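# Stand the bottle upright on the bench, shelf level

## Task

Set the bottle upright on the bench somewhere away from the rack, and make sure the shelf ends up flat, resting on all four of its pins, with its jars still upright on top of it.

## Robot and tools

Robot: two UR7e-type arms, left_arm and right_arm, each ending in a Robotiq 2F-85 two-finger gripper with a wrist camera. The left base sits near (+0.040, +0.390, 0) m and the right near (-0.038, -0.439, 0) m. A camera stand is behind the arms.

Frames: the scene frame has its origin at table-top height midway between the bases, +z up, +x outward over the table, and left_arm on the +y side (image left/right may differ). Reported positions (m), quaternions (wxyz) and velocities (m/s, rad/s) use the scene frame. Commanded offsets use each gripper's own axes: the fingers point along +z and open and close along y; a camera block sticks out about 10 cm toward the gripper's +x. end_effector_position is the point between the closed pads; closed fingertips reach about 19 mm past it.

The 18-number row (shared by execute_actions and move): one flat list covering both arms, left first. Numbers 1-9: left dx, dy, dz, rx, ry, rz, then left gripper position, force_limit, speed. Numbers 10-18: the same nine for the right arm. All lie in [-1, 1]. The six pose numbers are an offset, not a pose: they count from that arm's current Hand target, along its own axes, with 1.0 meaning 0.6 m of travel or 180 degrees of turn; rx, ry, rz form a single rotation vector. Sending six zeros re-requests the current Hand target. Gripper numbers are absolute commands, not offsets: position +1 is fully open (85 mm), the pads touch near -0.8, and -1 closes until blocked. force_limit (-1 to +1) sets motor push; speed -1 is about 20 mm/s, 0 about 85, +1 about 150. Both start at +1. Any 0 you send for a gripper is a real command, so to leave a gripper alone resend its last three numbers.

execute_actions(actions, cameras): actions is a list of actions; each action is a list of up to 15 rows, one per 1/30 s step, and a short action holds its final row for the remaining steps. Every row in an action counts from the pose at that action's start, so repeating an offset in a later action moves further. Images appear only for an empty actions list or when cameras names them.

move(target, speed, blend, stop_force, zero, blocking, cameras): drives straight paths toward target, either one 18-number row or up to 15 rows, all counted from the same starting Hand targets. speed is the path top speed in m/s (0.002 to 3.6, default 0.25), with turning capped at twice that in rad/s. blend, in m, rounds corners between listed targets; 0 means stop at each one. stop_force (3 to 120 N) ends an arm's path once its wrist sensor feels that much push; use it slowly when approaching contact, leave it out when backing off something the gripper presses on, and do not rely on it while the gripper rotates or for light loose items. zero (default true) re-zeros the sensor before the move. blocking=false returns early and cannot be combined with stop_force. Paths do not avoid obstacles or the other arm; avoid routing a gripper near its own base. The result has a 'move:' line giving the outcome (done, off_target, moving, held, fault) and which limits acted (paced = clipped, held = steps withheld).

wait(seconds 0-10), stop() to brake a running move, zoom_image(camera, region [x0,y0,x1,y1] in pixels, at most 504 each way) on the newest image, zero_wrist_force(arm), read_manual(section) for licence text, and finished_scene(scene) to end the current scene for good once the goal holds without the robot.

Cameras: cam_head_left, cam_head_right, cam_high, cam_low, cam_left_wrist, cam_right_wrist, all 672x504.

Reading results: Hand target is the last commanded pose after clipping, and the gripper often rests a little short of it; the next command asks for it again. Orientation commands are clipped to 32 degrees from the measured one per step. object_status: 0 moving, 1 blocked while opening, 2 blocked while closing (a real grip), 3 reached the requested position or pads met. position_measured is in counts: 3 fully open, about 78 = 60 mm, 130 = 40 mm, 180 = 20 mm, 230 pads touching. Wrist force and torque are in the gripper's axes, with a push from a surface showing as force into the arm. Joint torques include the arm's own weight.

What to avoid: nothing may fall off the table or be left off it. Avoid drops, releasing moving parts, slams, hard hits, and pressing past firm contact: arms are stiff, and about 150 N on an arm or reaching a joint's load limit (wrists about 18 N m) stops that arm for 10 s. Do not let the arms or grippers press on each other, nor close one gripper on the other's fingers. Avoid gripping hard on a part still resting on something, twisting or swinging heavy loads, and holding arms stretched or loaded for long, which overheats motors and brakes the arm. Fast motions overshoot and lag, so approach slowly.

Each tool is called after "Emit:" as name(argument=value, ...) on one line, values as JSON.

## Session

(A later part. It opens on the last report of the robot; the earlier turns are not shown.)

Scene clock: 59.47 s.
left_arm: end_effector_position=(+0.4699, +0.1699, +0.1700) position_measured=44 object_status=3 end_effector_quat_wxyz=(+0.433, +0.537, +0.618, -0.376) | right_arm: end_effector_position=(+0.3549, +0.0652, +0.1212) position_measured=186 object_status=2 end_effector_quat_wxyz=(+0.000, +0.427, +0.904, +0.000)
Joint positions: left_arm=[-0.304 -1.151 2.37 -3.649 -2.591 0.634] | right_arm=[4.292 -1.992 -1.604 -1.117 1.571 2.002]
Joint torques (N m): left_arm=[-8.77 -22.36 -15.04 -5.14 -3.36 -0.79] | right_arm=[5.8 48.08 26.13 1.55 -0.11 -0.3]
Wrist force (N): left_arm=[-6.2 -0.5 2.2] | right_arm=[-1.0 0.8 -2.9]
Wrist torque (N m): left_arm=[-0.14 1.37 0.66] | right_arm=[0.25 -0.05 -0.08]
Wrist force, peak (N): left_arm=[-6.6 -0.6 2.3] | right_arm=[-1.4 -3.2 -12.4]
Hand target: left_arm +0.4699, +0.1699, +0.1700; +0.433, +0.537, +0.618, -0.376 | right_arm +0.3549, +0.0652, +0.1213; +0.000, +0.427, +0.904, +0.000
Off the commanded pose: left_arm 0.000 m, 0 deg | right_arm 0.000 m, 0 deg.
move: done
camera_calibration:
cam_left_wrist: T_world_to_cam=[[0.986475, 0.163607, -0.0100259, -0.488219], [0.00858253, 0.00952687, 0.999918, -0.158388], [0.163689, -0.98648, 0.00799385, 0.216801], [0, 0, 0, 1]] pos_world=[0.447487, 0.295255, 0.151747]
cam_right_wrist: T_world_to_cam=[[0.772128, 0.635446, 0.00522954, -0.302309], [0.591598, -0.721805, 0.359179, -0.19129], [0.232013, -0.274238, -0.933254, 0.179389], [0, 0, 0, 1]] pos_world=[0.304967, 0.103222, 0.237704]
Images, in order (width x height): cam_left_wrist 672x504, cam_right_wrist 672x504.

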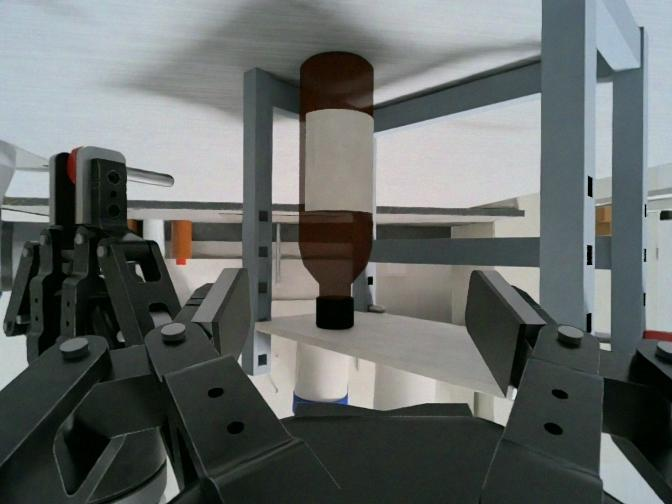

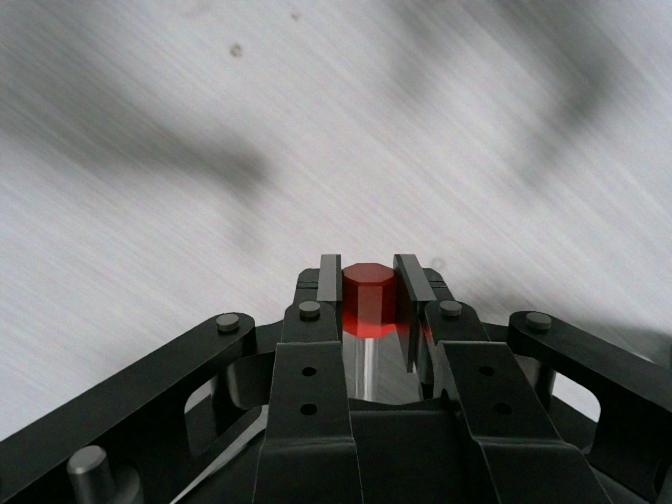

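Emit:
zoom_image(camera="cam_left_wrist", region=[130, 240, 330, 390])

Emit:
zoom_image(camera="cam_left_wrist", region=[420, 240, 620, 390])

Scaled by 2.520 from the camera's 672x504 image, which has a finer 960x720 frame.

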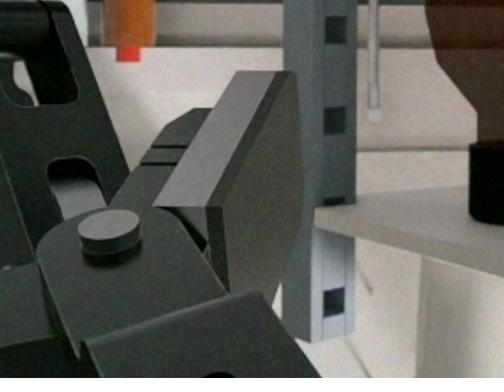

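Scaled by 2.520 from the camera's 672x504 image, which has a finer 960x720 frame.

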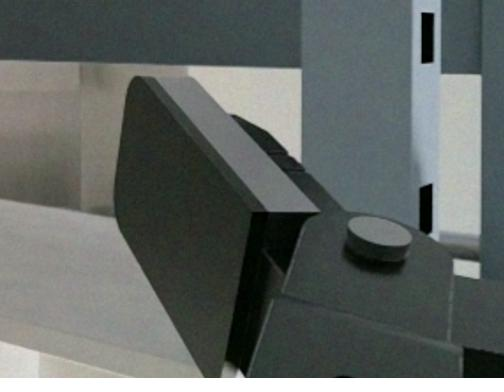

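Emit:
move(target=[[-0.0006, -0.0033, 0.1090, 0, 0, 0, 0.68, -0.5, 0, -0.0434, -0.1972, -0.1645, 0, 0, -0.2878, -1, -0.6, -1], [-0.0016, -0.0083, 0.2726, 0, 0, 0, 0.68, -0.5, 0, -0.3049, -0.2071, -0.1812, 0, 0, -0.5756, -1, -0.6, -1]], speed=0.35, blend=[0.03, 0], cameras=["all"])

Scene clock: 69.13 s.
left_arm: end_effector_position=(+0.4865, +0.0166, +0.1150) position_measured=44 object_status=3 end_effector_quat_wxyz=(+0.433, +0.537, +0.618, -0.376) | right_arm: end_effector_position=(+0.3749, -0.1549, +0.2301) position_measured=186 object_status=2 end_effector_quat_wxyz=(+0.000, -0.446, +0.895, +0.000)
Joint positions: left_arm=[-0.636 -0.893 2.205 -3.971 -2.314 0.341] | right_arm=[4.045 -1.582 -1.818 -1.312 1.571 -0.053]
Joint torques (N m): left_arm=[3.39 -41.85 -0.04 -0.24 -2.53 0.88] | right_arm=[-3.03 21.93 16.12 4.19 -1.1 -2.14]
Wrist force (N): left_arm=[-6.1 -0.7 2.1] | right_arm=[-1.0 0.4 -3.2]
Wrist torque (N m): left_arm=[-0.17 1.36 0.65] | right_arm=[0.11 -0.04 0.04]
Wrist force, peak (N): left_arm=[-6.2 -0.7 3.1] | right_arm=[0.6 1.0 -3.7]
Hand target: left_arm +0.4865, +0.0166, +0.1150; +0.433, +0.537, +0.618, -0.376 | right_arm +0.3750, -0.1550, +0.2301; +0.000, -0.446, +0.895, +0.000
Off the commanded pose: left_arm 0.000 m, 0 deg | right_arm 0.000 m, 0 deg.
move: done
camera_calibration:
cam_left_wrist: T_world_to_cam=[[0.986475, 0.163606, -0.010027, -0.480082], [0.00856727, 0.00962569, 0.999917, -0.102082], [0.163689, -0.986479, 0.00809384, 0.0633855], [0, 0, 0, 1]] pos_world=[0.464087, 0.142055, 0.0967469]
cam_right_wrist: T_world_to_cam=[[-0.79921, 0.601027, 0.00543684, 0.405294], [0.562641, 0.744924, 0.358502, -0.162949], [0.211419, 0.289577, -0.933513, 0.311179], [0, 0, 0, 1]] pos_world=[0.349808, -0.212318, 0.346704]

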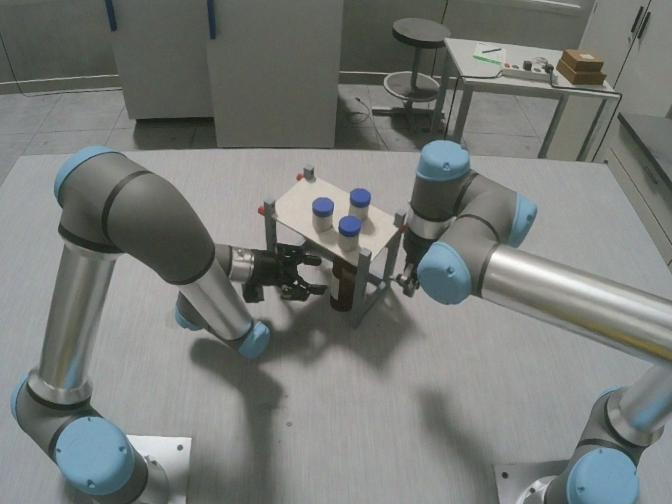

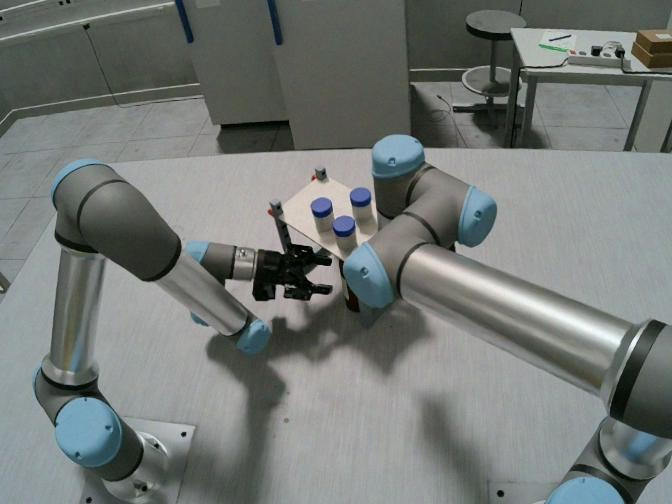

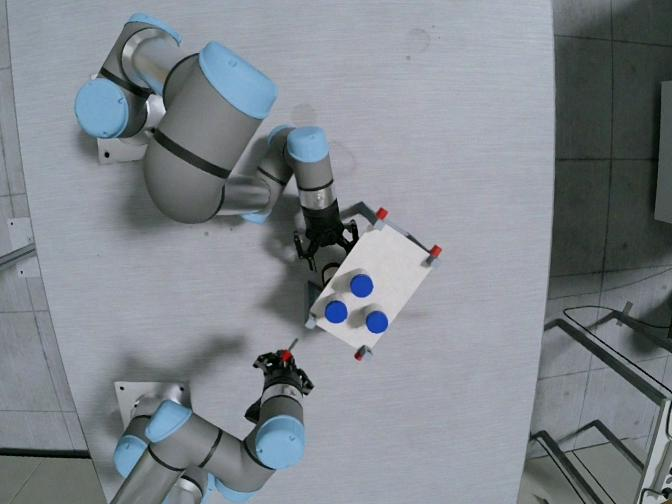

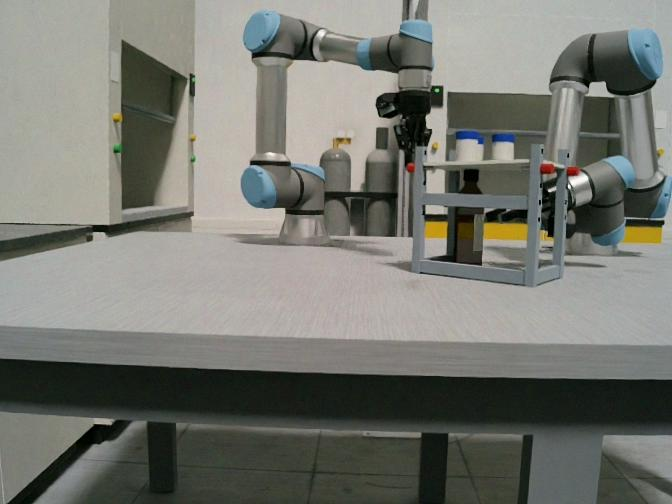

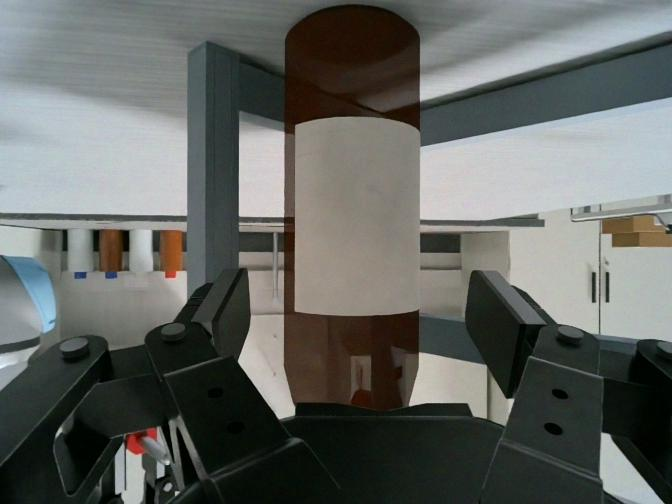

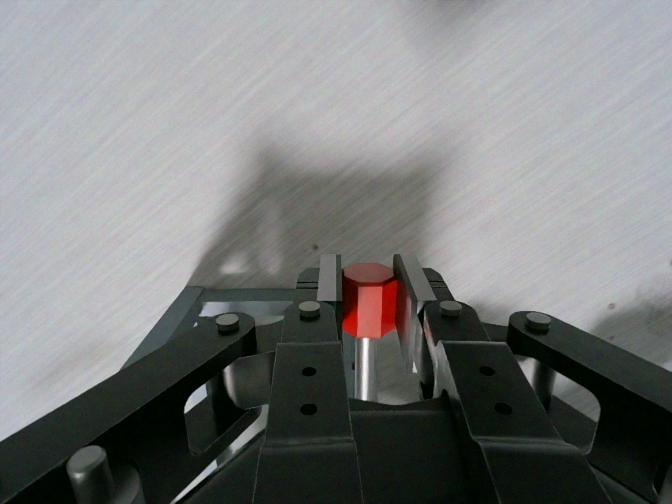

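Emit:
zoom_image(camera="cam_left_wrist", region=[170, 20, 290, 110])

Emit:
zoom_image(camera="cam_left_wrist", region=[270, 0, 450, 135])

Emit:
zoom_image(camera="cam_left_wrist", region=[180, 180, 340, 300])

Emit:
zoom_image(camera="cam_head_left", region=[250, 160, 450, 330])

Emit:
zoom_image(camera="cam_high", region=[240, 190, 400, 390])

Scaled by 4.200 from the camera's 672x504 image, which has a finer 960x720 frame.

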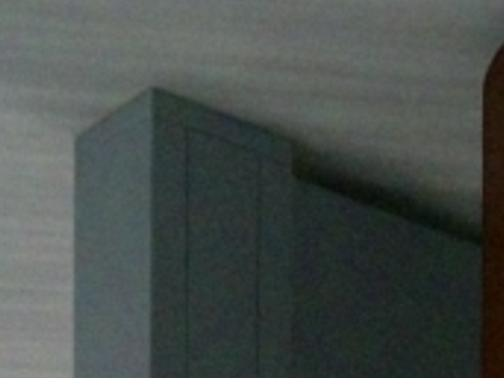

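Scaled by 2.800 from the camera's 672x504 image, which has a finer 960x720 frame.

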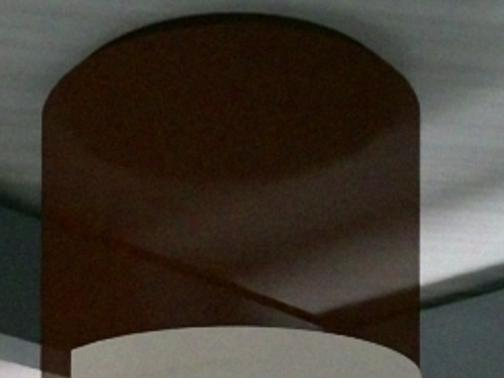

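Scaled by 3.150 from the camera's 672x504 image, which has a finer 960x720 frame.

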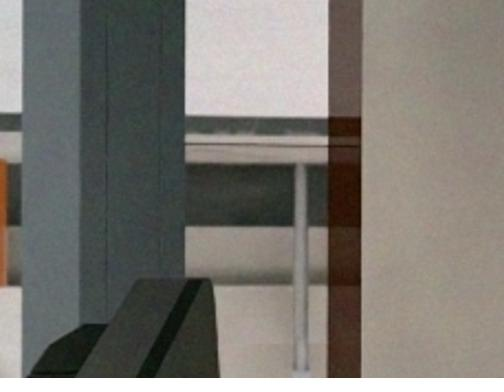

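Scaled by 2.520 from the camera's 672x504 image, which has a finer 960x720 frame.

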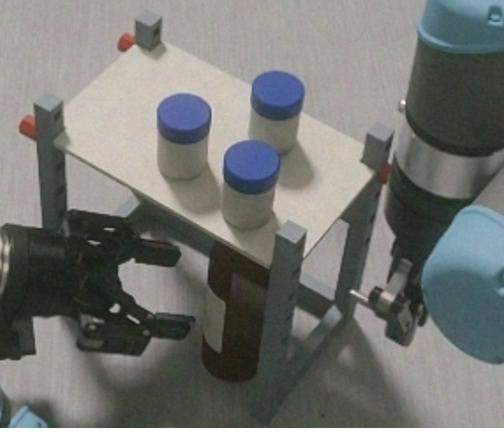

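Scaled by 2.520 from the camera's 672x504 image, which has a finer 960x720 frame.

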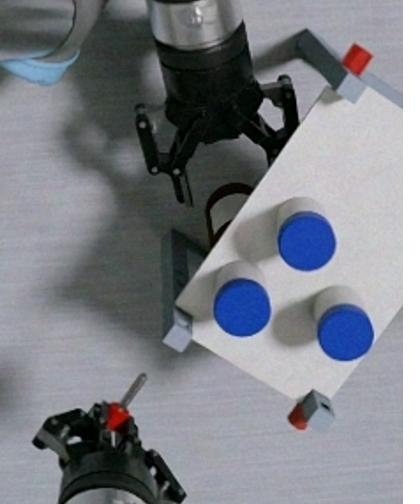

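Emit:
zoom_image(camera="cam_right_wrist", region=[110, 270, 350, 390])

Emit:
zoom_image(camera="cam_high", region=[270, 300, 330, 360])

Emit:
zoom_image(camera="cam_low", region=[385, 130, 485, 205])

Scaled by 2.100 from the camera's 672x504 image, which has a finer 960x720 frame.

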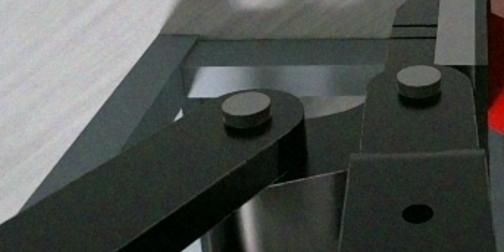

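Scaled by 8.400 from the camera's 672x504 image, which has a finer 960x720 frame.

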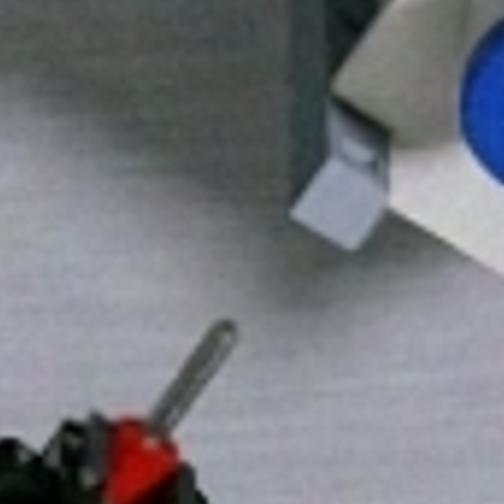

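Scaled by 5.040 from the camera's 672x504 image, which has a finer 960x720 frame.

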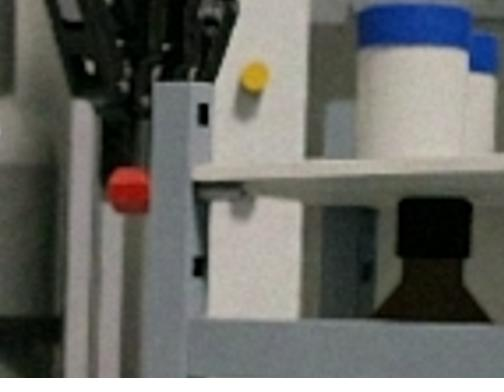

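Emit:
move(target=[-0.1623, -0.0241, -0.2121, 0, 0, 0, 0.68, -0.5, 0, -0.0467, 0, 0.0083, 0, 0, 0, -1, -0.6, -1], speed=0.25, cameras=["cam_left_wrist", "cam_right_wrist", "cam_high"])

Scene clock: 82.13 s.
left_arm: end_effector_position=(+0.4601, +0.1001, +0.2500) position_measured=44 object_status=3 end_effector_quat_wxyz=(+0.433, +0.537, +0.618, -0.376) | right_arm: end_effector_position=(+0.3918, -0.1326, +0.2251) position_measured=186 object_status=2 end_effector_quat_wxyz=(+0.000, -0.446, +0.895, +0.000)
Joint positions: left_arm=[-0.489 -1.352 2.324 -3.555 -2.442 0.447] | right_arm=[4.048 -1.65 -1.761 -1.302 1.571 -0.05]
Joint torques (N m): left_arm=[3.68 -30.55 -14.76 -0.06 -1.05 0.13] | right_arm=[0.7 30.84 15.06 1.84 -1.18 0.88]
Wrist force (N): left_arm=[-6.5 -0.7 2.2] | right_arm=[-1.3 0.7 -3.1]
Wrist torque (N m): left_arm=[-0.17 1.42 0.48] | right_arm=[0.16 0.01 0.04]
Wrist force, peak (N): left_arm=[-8.4 -0.9 -0.1] | right_arm=[-1.1 0.6 -3.6]
Hand target: left_arm +0.4601, +0.1001, +0.2500; +0.433, +0.537, +0.618, -0.376 | right_arm +0.3918, -0.1326, +0.2251; +0.000, -0.446, +0.895, +0.000
Off the commanded pose: left_arm 0.000 m, 0 deg | right_arm 0.000 m, 0 deg.
move: done
camera_calibration:
cam_left_wrist: T_world_to_cam=[[0.98646, 0.163704, -0.00984635, -0.466388], [0.00837137, 0.00969751, 0.999918, -0.237579], [0.163786, -0.986462, 0.00819578, 0.148817], [0, 0, 0, 1]] pos_world=[0.437688, 0.225456, 0.231748]
cam_right_wrist: T_world_to_cam=[[-0.799286, 0.600927, 0.00536856, 0.405397], [0.562493, 0.744961, 0.358656, -0.187343], [0.211527, 0.289689, -0.933454, 0.296413], [0, 0, 0, 1]] pos_world=[0.366708, -0.189918, 0.341704]
Images, in order (width x height): cam_high 672x504, cam_left_wrist 672x504, cam_right_wrist 672x504.

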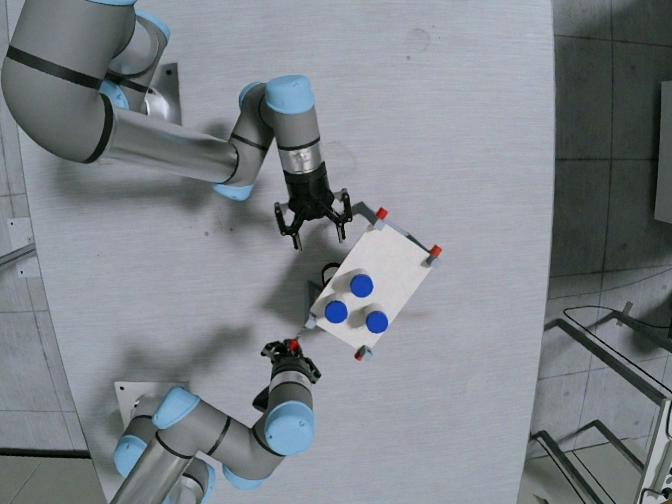

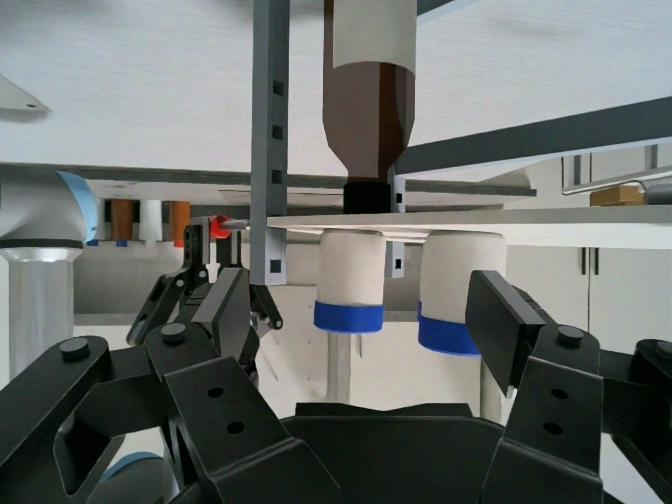

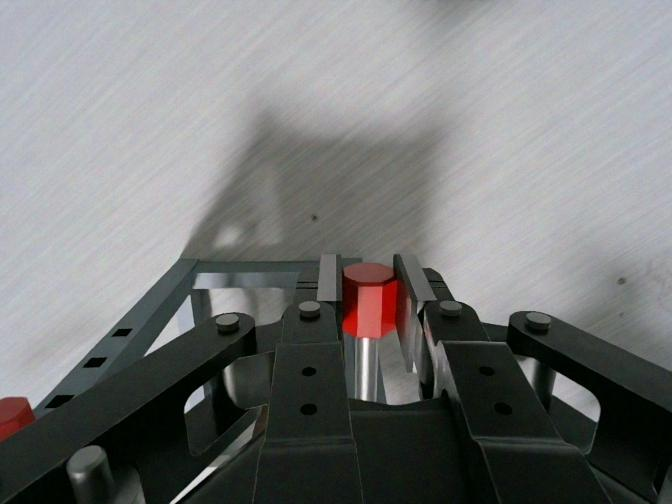

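Emit:
zoom_image(camera="cam_left_wrist", region=[200, 160, 310, 290])

Emit:
zoom_image(camera="cam_high", region=[260, 290, 350, 370])

Emit:
zoom_image(camera="cam_right_wrist", region=[300, 240, 450, 420])

Scaled by 3.877 from the camera's 672x504 image, which has a finer 960x720 frame.

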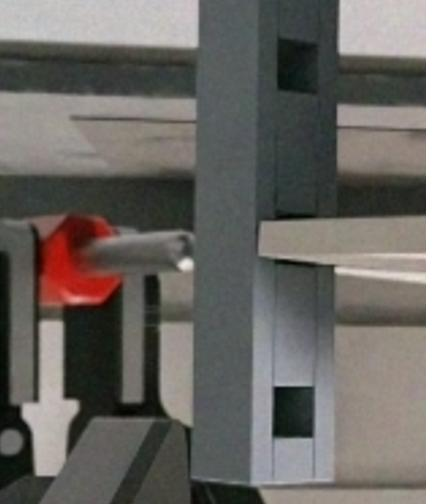

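Scaled by 5.600 from the camera's 672x504 image, which has a finer 960x720 frame.

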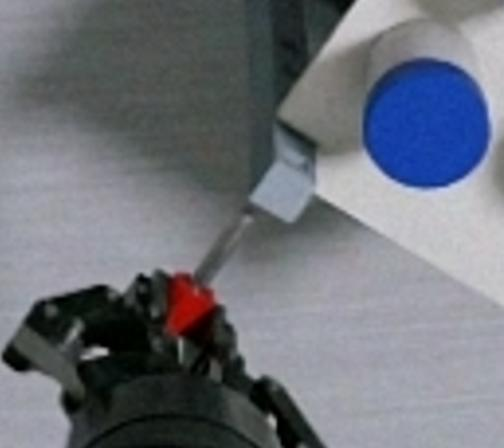

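Scaled by 2.800 from the camera's 672x504 image, which has a finer 960x720 frame.

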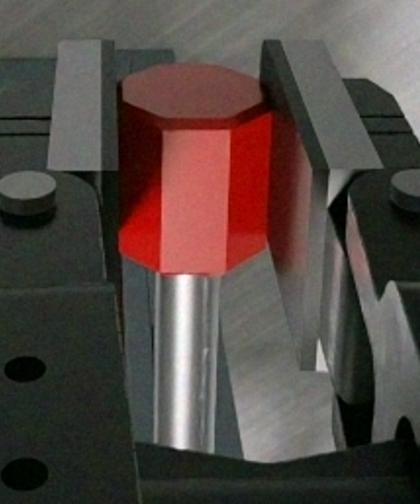

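Emit:
zoom_image(camera="cam_left_wrist", region=[205, 195, 295, 255])

Emit:
zoom_image(camera="cam_high", region=[285, 305, 325, 350])

Scaled by 5.600 from the camera's 672x504 image, which has a finer 960x720 frame.

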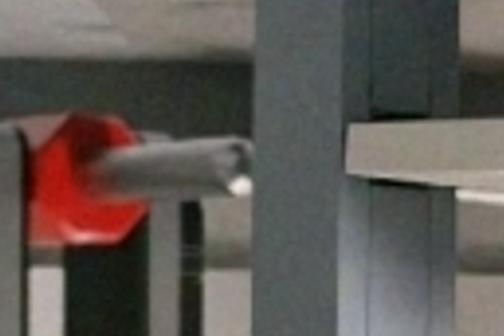

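Scaled by 11.200 from the camera's 672x504 image, which has a finer 960x720 frame.

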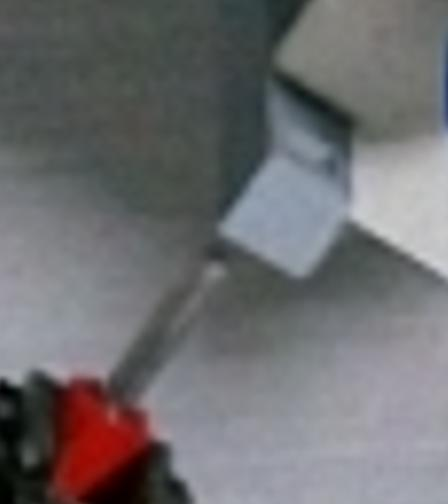

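Emit:
move(target=[0, 0, 0, 0, 0, 0, 0.68, -0.5, 0, -0.0217, 0.0075, 0.0023, 0, 0, 0, -1, -0.6, -1], speed=0.1, cameras=["cam_left_wrist", "cam_right_wrist", "cam_high"])

Emit:
zoom_image(camera="cam_left_wrist", region=[205, 195, 295, 255])

Emit:
zoom_image(camera="cam_high", region=[285, 305, 325, 350])

Emit:
zoom_image(camera="cam_right_wrist", region=[300, 240, 450, 420])

Scene clock: 92.30 s.
left_arm: end_effector_position=(+0.4601, +0.1001, +0.2500) position_measured=44 object_status=3 end_effector_quat_wxyz=(+0.433, +0.537, +0.618, -0.376) | right_arm: end_effector_position=(+0.3961, -0.1193, +0.2238) position_measured=186 object_status=2 end_effector_quat_wxyz=(+0.000, -0.446, +0.895, +0.000)
Joint positions: left_arm=[-0.489 -1.352 2.324 -3.555 -2.442 0.447] | right_arm=[4.058 -1.677 -1.734 -1.302 1.571 -0.04]
Joint torques (N m): left_arm=[5.49 -30.75 -7.88 -0.36 -2.51 1.08] | right_arm=[-4.42 34.35 15.62 4.5 1.41 -0.33]
Wrist force (N): left_arm=[-6.2 -0.6 2.3] | right_arm=[-1.1 0.3 -3.2]
Wrist torque (N m): left_arm=[-0.16 1.37 0.48] | right_arm=[0.09 -0.01 -0.08]
Wrist force, peak (N): left_arm=[-6.6 -0.6 2.5] | right_arm=[-1.4 0.9 -3.5]
Hand target: left_arm +0.4601, +0.1001, +0.2500; +0.433, +0.537, +0.618, -0.376 | right_arm +0.3961, -0.1195, +0.2237; +0.000, -0.446, +0.895, +0.000
Off the commanded pose: left_arm 0.000 m, 0 deg | right_arm 0.000 m, 0 deg.
move: done
camera_calibration:
cam_left_wrist: T_world_to_cam=[[0.986475, 0.163607, -0.0100259, -0.46633], [0.00858253, 0.00952687, 0.999918, -0.237632], [0.163689, -0.98648, 0.00799385, 0.14891], [0, 0, 0, 1]] pos_world=[0.437687, 0.225455, 0.231747]
cam_right_wrist: T_world_to_cam=[[-0.79919, 0.601054, 0.00534312, 0.400824], [0.562592, 0.744861, 0.35871, -0.199145], [0.211624, 0.289683, -0.933434, 0.290444], [0, 0, 0, 1]] pos_world=[0.370908, -0.176719, 0.340404]
Images, in order (width x height): cam_high 672x504, cam_left_wrist 672x504, cam_right_wrist 672x504.

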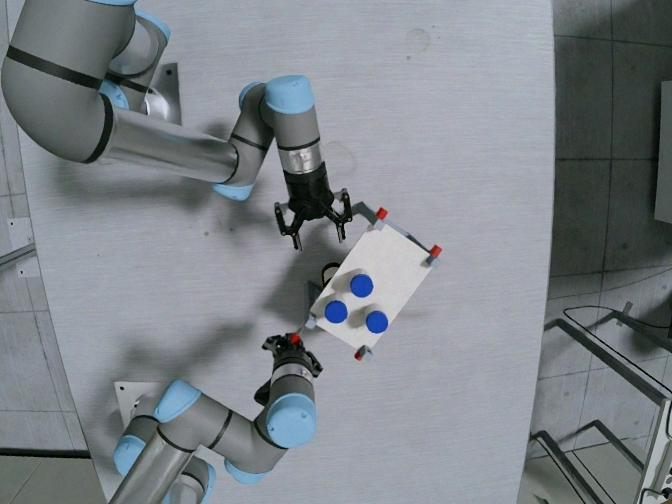

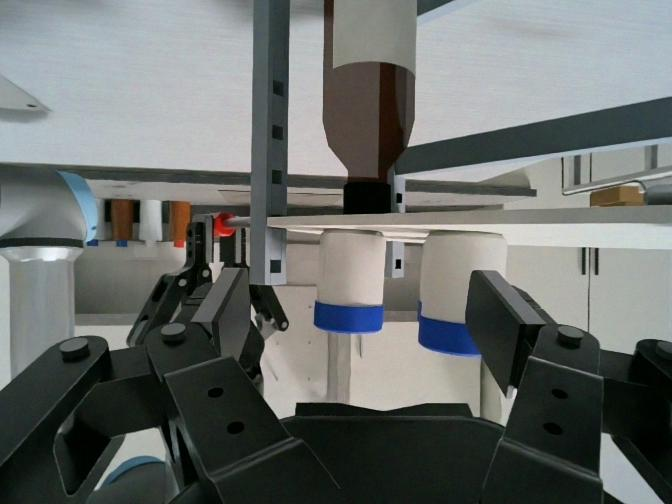

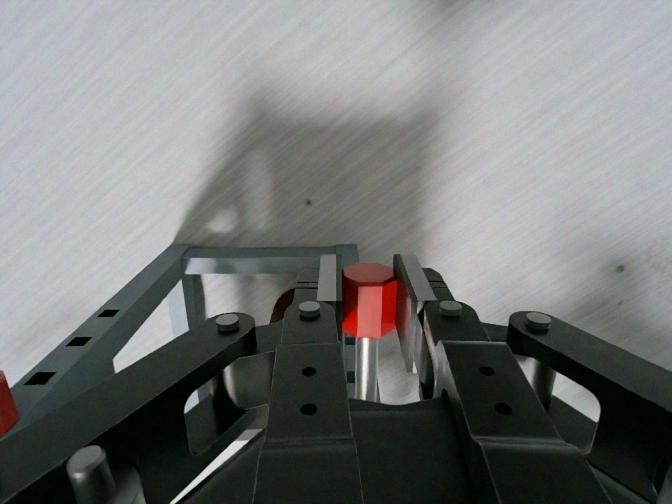

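Scaled by 5.600 from the camera's 672x504 image, which has a finer 960x720 frame.

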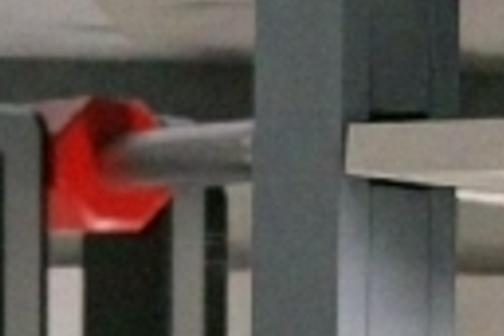

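Scaled by 11.200 from the camera's 672x504 image, which has a finer 960x720 frame.

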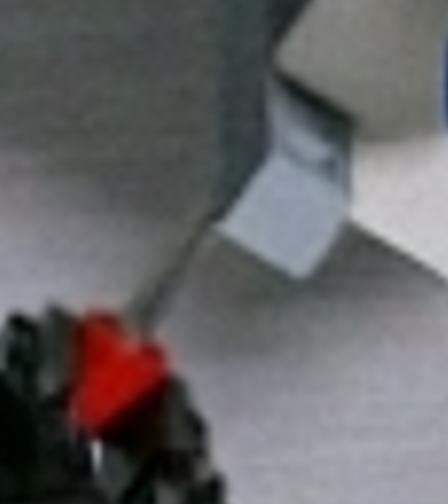

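Scaled by 2.800 from the camera's 672x504 image, which has a finer 960x720 frame.

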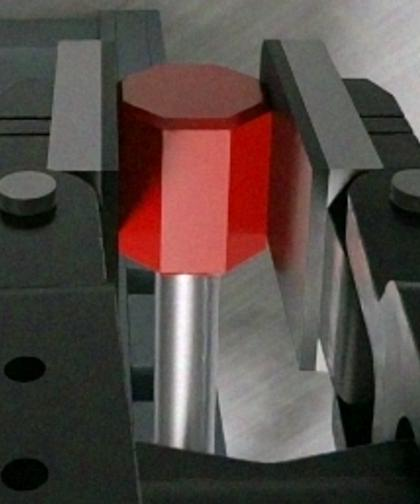

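Emit:
zoom_image(camera="cam_high", region=[292, 312, 320, 340])

Emit:
zoom_image(camera="cam_right_wrist", region=[330, 240, 410, 410])

Scaled by 18.000 from the camera's 672x504 image, which has a finer 960x720 frame.

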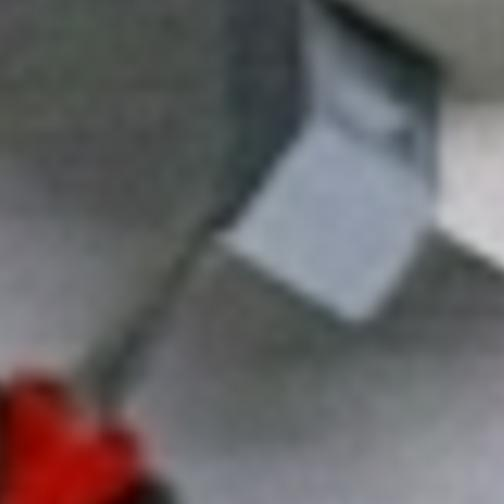

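Scaled by 2.965 from the camera's 672x504 image, which has a finer 960x720 frame.

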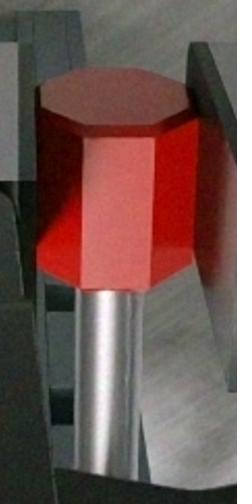

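Emit:
move(target=[[0.2021, 0.0239, 0.1026, 0, 0, 0, 0.56, -0.5, 0, 0, 0, 0, 0, 0, 0, -1, -0.6, -1], [0.1281, 0.0249, 0.3061, 0, 0, 0, 0.56, -0.5, 0, 0, 0, 0, 0, 0, 0, -1, -0.6, -1], [0.1281, 0.0249, 0.3061, 0, 0, 0, -1, -0.7, -1, 0, 0, 0, 0, 0, 0, -1, -0.6, -1]], speed=[0.25, 0.08, 0.1], blend=[0.02, 0, 0], cameras=["cam_left_wrist", "cam_low", "cam_head_right"])

Scene clock: 99.90 s.
left_arm: end_effector_position=(+0.4953, -0.0427, +0.1150) position_measured=78 object_status=0 end_effector_quat_wxyz=(+0.433, +0.537, +0.618, -0.376) | right_arm: end_effector_position=(+0.3961, -0.1195, +0.2237) position_measured=186 object_status=2 end_effector_quat_wxyz=(+0.000, -0.446, +0.895, +0.000)
Joint positions: left_arm=[-0.731 -0.861 2.109 -3.943 -2.229 0.285] | right_arm=[4.058 -1.677 -1.734 -1.302 1.571 -0.04]
Joint torques (N m): left_arm=[-2.02 -43.31 -10.76 -3.61 -0.58 0.14] | right_arm=[-7.59 36.01 15.48 2.19 1.37 -2.11]
Wrist force (N): left_arm=[-9.2 -3.0 -0.3] | right_arm=[-1.0 0.5 -3.3]
Wrist torque (N m): left_arm=[-0.05 1.50 0.48] | right_arm=[0.13 -0.04 -0.07]
Wrist force, peak (N): left_arm=[-9.2 -3.2 -0.1] | right_arm=[-1.3 0.3 -3.6]
Hand target: left_arm +0.4953, -0.0427, +0.1150; +0.433, +0.537, +0.618, -0.376 | right_arm +0.3961, -0.1195, +0.2237; +0.000, -0.446, +0.895, +0.000
Off the commanded pose: left_arm 0.000 m, 0 deg | right_arm 0.000 m, 0 deg.
move: done
camera_calibration:
cam_left_wrist: T_world_to_cam=[[0.986475, 0.163606, -0.010027, -0.479044], [0.00856727, 0.00962569, 0.999917, -0.101586], [0.163689, -0.986479, 0.00809384, 0.0033482], [0, 0, 0, 1]] pos_world=[0.472887, 0.0826554, 0.0967469]
Images, in order (width x height): cam_head_right 672x504, cam_low 672x504, cam_left_wrist 672x504.

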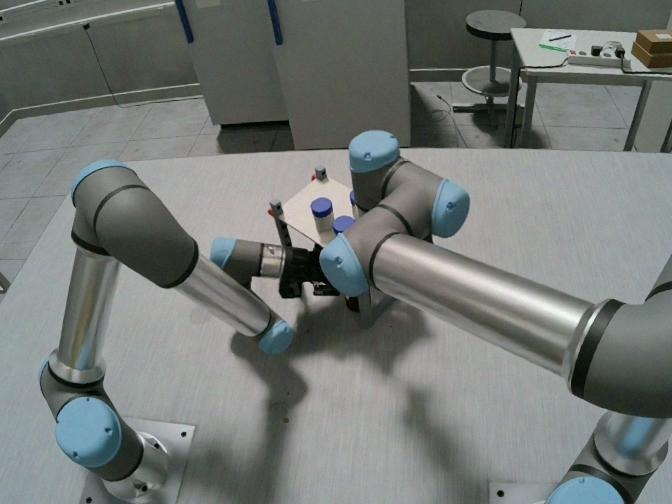

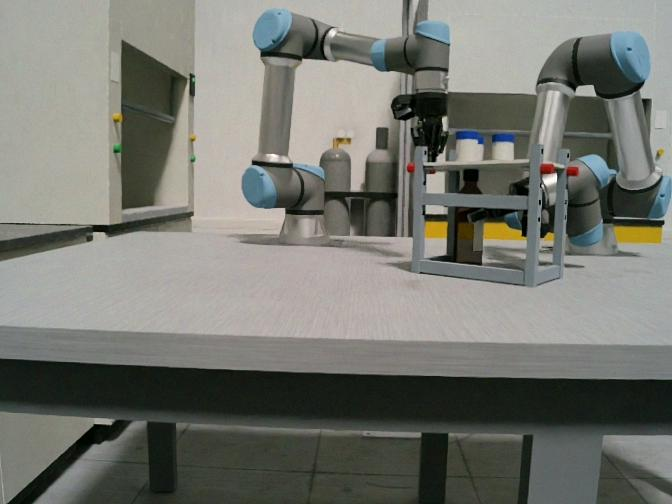

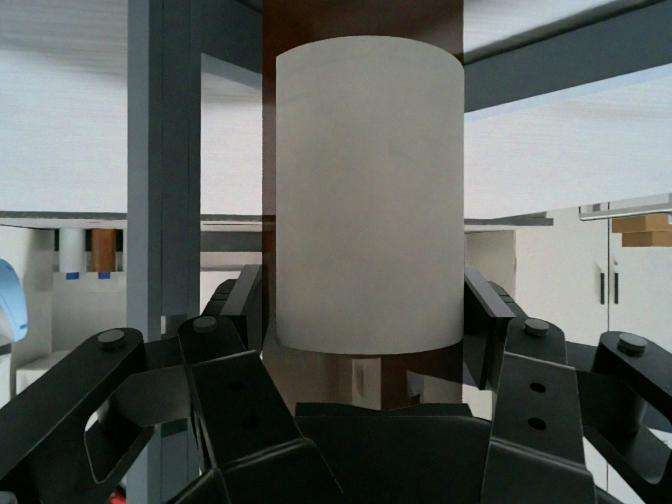

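Emit:
move(target=[-0.0094, 0, -0.0034, 0, 0, 0, -1, -0.7, -1, 0, 0, 0, 0, 0, 0, -1, -0.6, -1], speed=0.02, cameras=["cam_head_left", "cam_low", "cam_head_right", "cam_high"])

Emit:
zoom_image(camera="cam_low", region=[380, 100, 600, 300])

Emit:
zoom_image(camera="cam_high", region=[292, 312, 320, 340])

Emit:
zoom_image(camera="cam_head_left", region=[280, 140, 460, 320])

Scene clock: 101.73 s.
left_arm: end_effector_position=(+0.4953, -0.0427, +0.1210) position_measured=78 object_status=2 end_effector_quat_wxyz=(+0.433, +0.537, +0.618, -0.376) | right_arm: end_effector_position=(+0.3961, -0.1195, +0.2237) position_measured=186 object_status=2 end_effector_quat_wxyz=(+0.000, -0.446, +0.895, +0.000)
Joint positions: left_arm=[-0.731 -0.877 2.111 -3.929 -2.229 0.285] | right_arm=[4.058 -1.677 -1.734 -1.302 1.571 -0.04]
Joint torques (N m): left_arm=[-7.43 -36.01 -7.24 -5.39 -2.6 -0.82] | right_arm=[-7.59 34.96 15.73 2.36 1.31 -2.06]
Wrist force (N): left_arm=[2.8 -0.8 5.1] | right_arm=[-0.8 0.7 -3.0]
Wrist torque (N m): left_arm=[-0.13 1.16 0.63] | right_arm=[0.17 -0.05 -0.08]
Wrist force, peak (N): left_arm=[-9.3 -3.2 -0.6] | right_arm=[-1.2 0.7 -3.5]
Hand target: left_arm +0.4953, -0.0427, +0.1210; +0.433, +0.537, +0.618, -0.376 | right_arm +0.3961, -0.1195, +0.2237; +0.000, -0.446, +0.895, +0.000
Off the commanded pose: left_arm 0.000 m, 0 deg | right_arm 0.000 m, 0 deg.
move: done
Images, in order (width x height): cam_head_left 672x504, cam_head_right 672x504, cam_high 672x504, cam_low 672x504.

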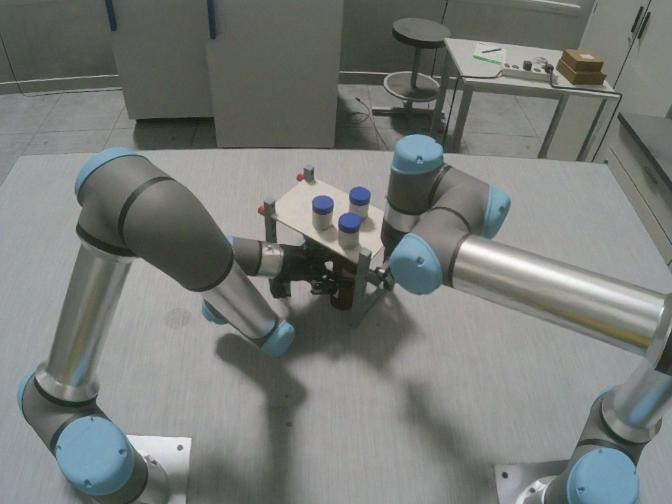

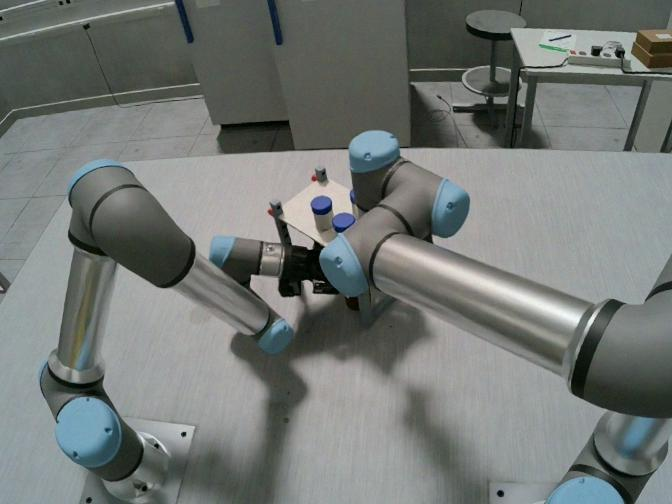

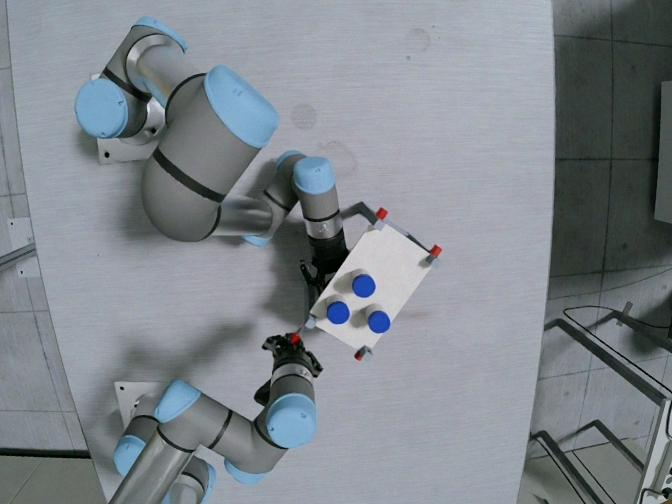

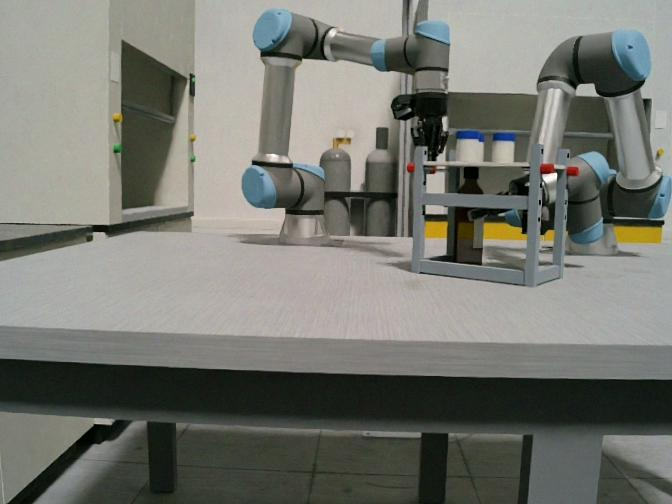

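Scaled by 2.291 from the camera's 672x504 image, which has a finer 960x720 frame.

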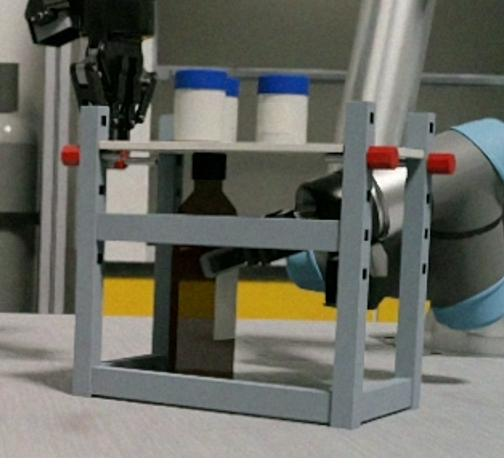

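Scaled by 18.000 from the camera's 672x504 image, which has a finer 960x720 frame.

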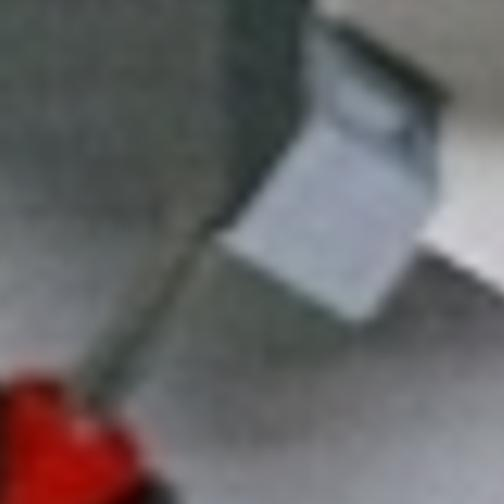

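Scaled by 2.800 from the camera's 672x504 image, which has a finer 960x720 frame.

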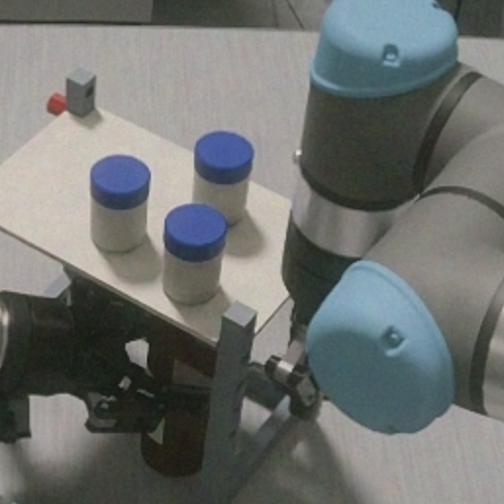

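Emit:
zoom_image(camera="cam_low", region=[405, 140, 475, 200])

Emit:
zoom_image(camera="cam_head_left", region=[340, 230, 400, 290])

Scaled by 7.200 from the camera's 672x504 image, which has a finer 960x720 frame.

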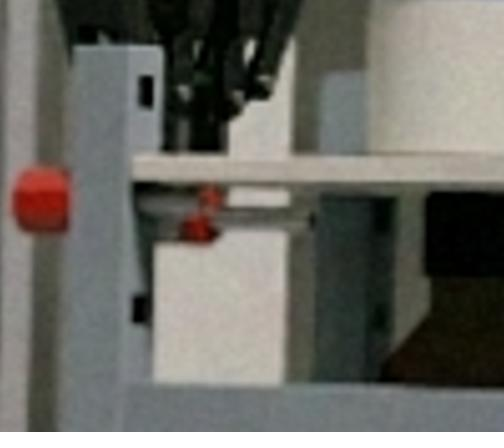

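Scaled by 8.400 from the camera's 672x504 image, which has a finer 960x720 frame.

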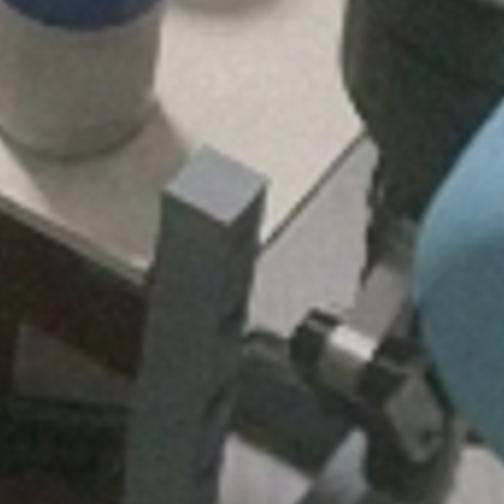

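Emit:
zoom_image(camera="cam_low", region=[430, 158, 465, 193])

Scaled by 14.400 from the camera's 672x504 image, which has a finer 960x720 frame.

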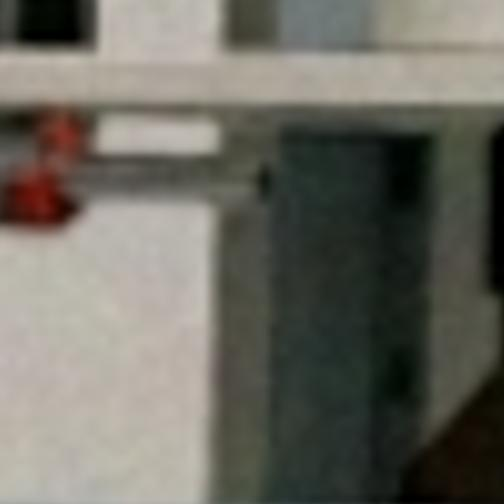

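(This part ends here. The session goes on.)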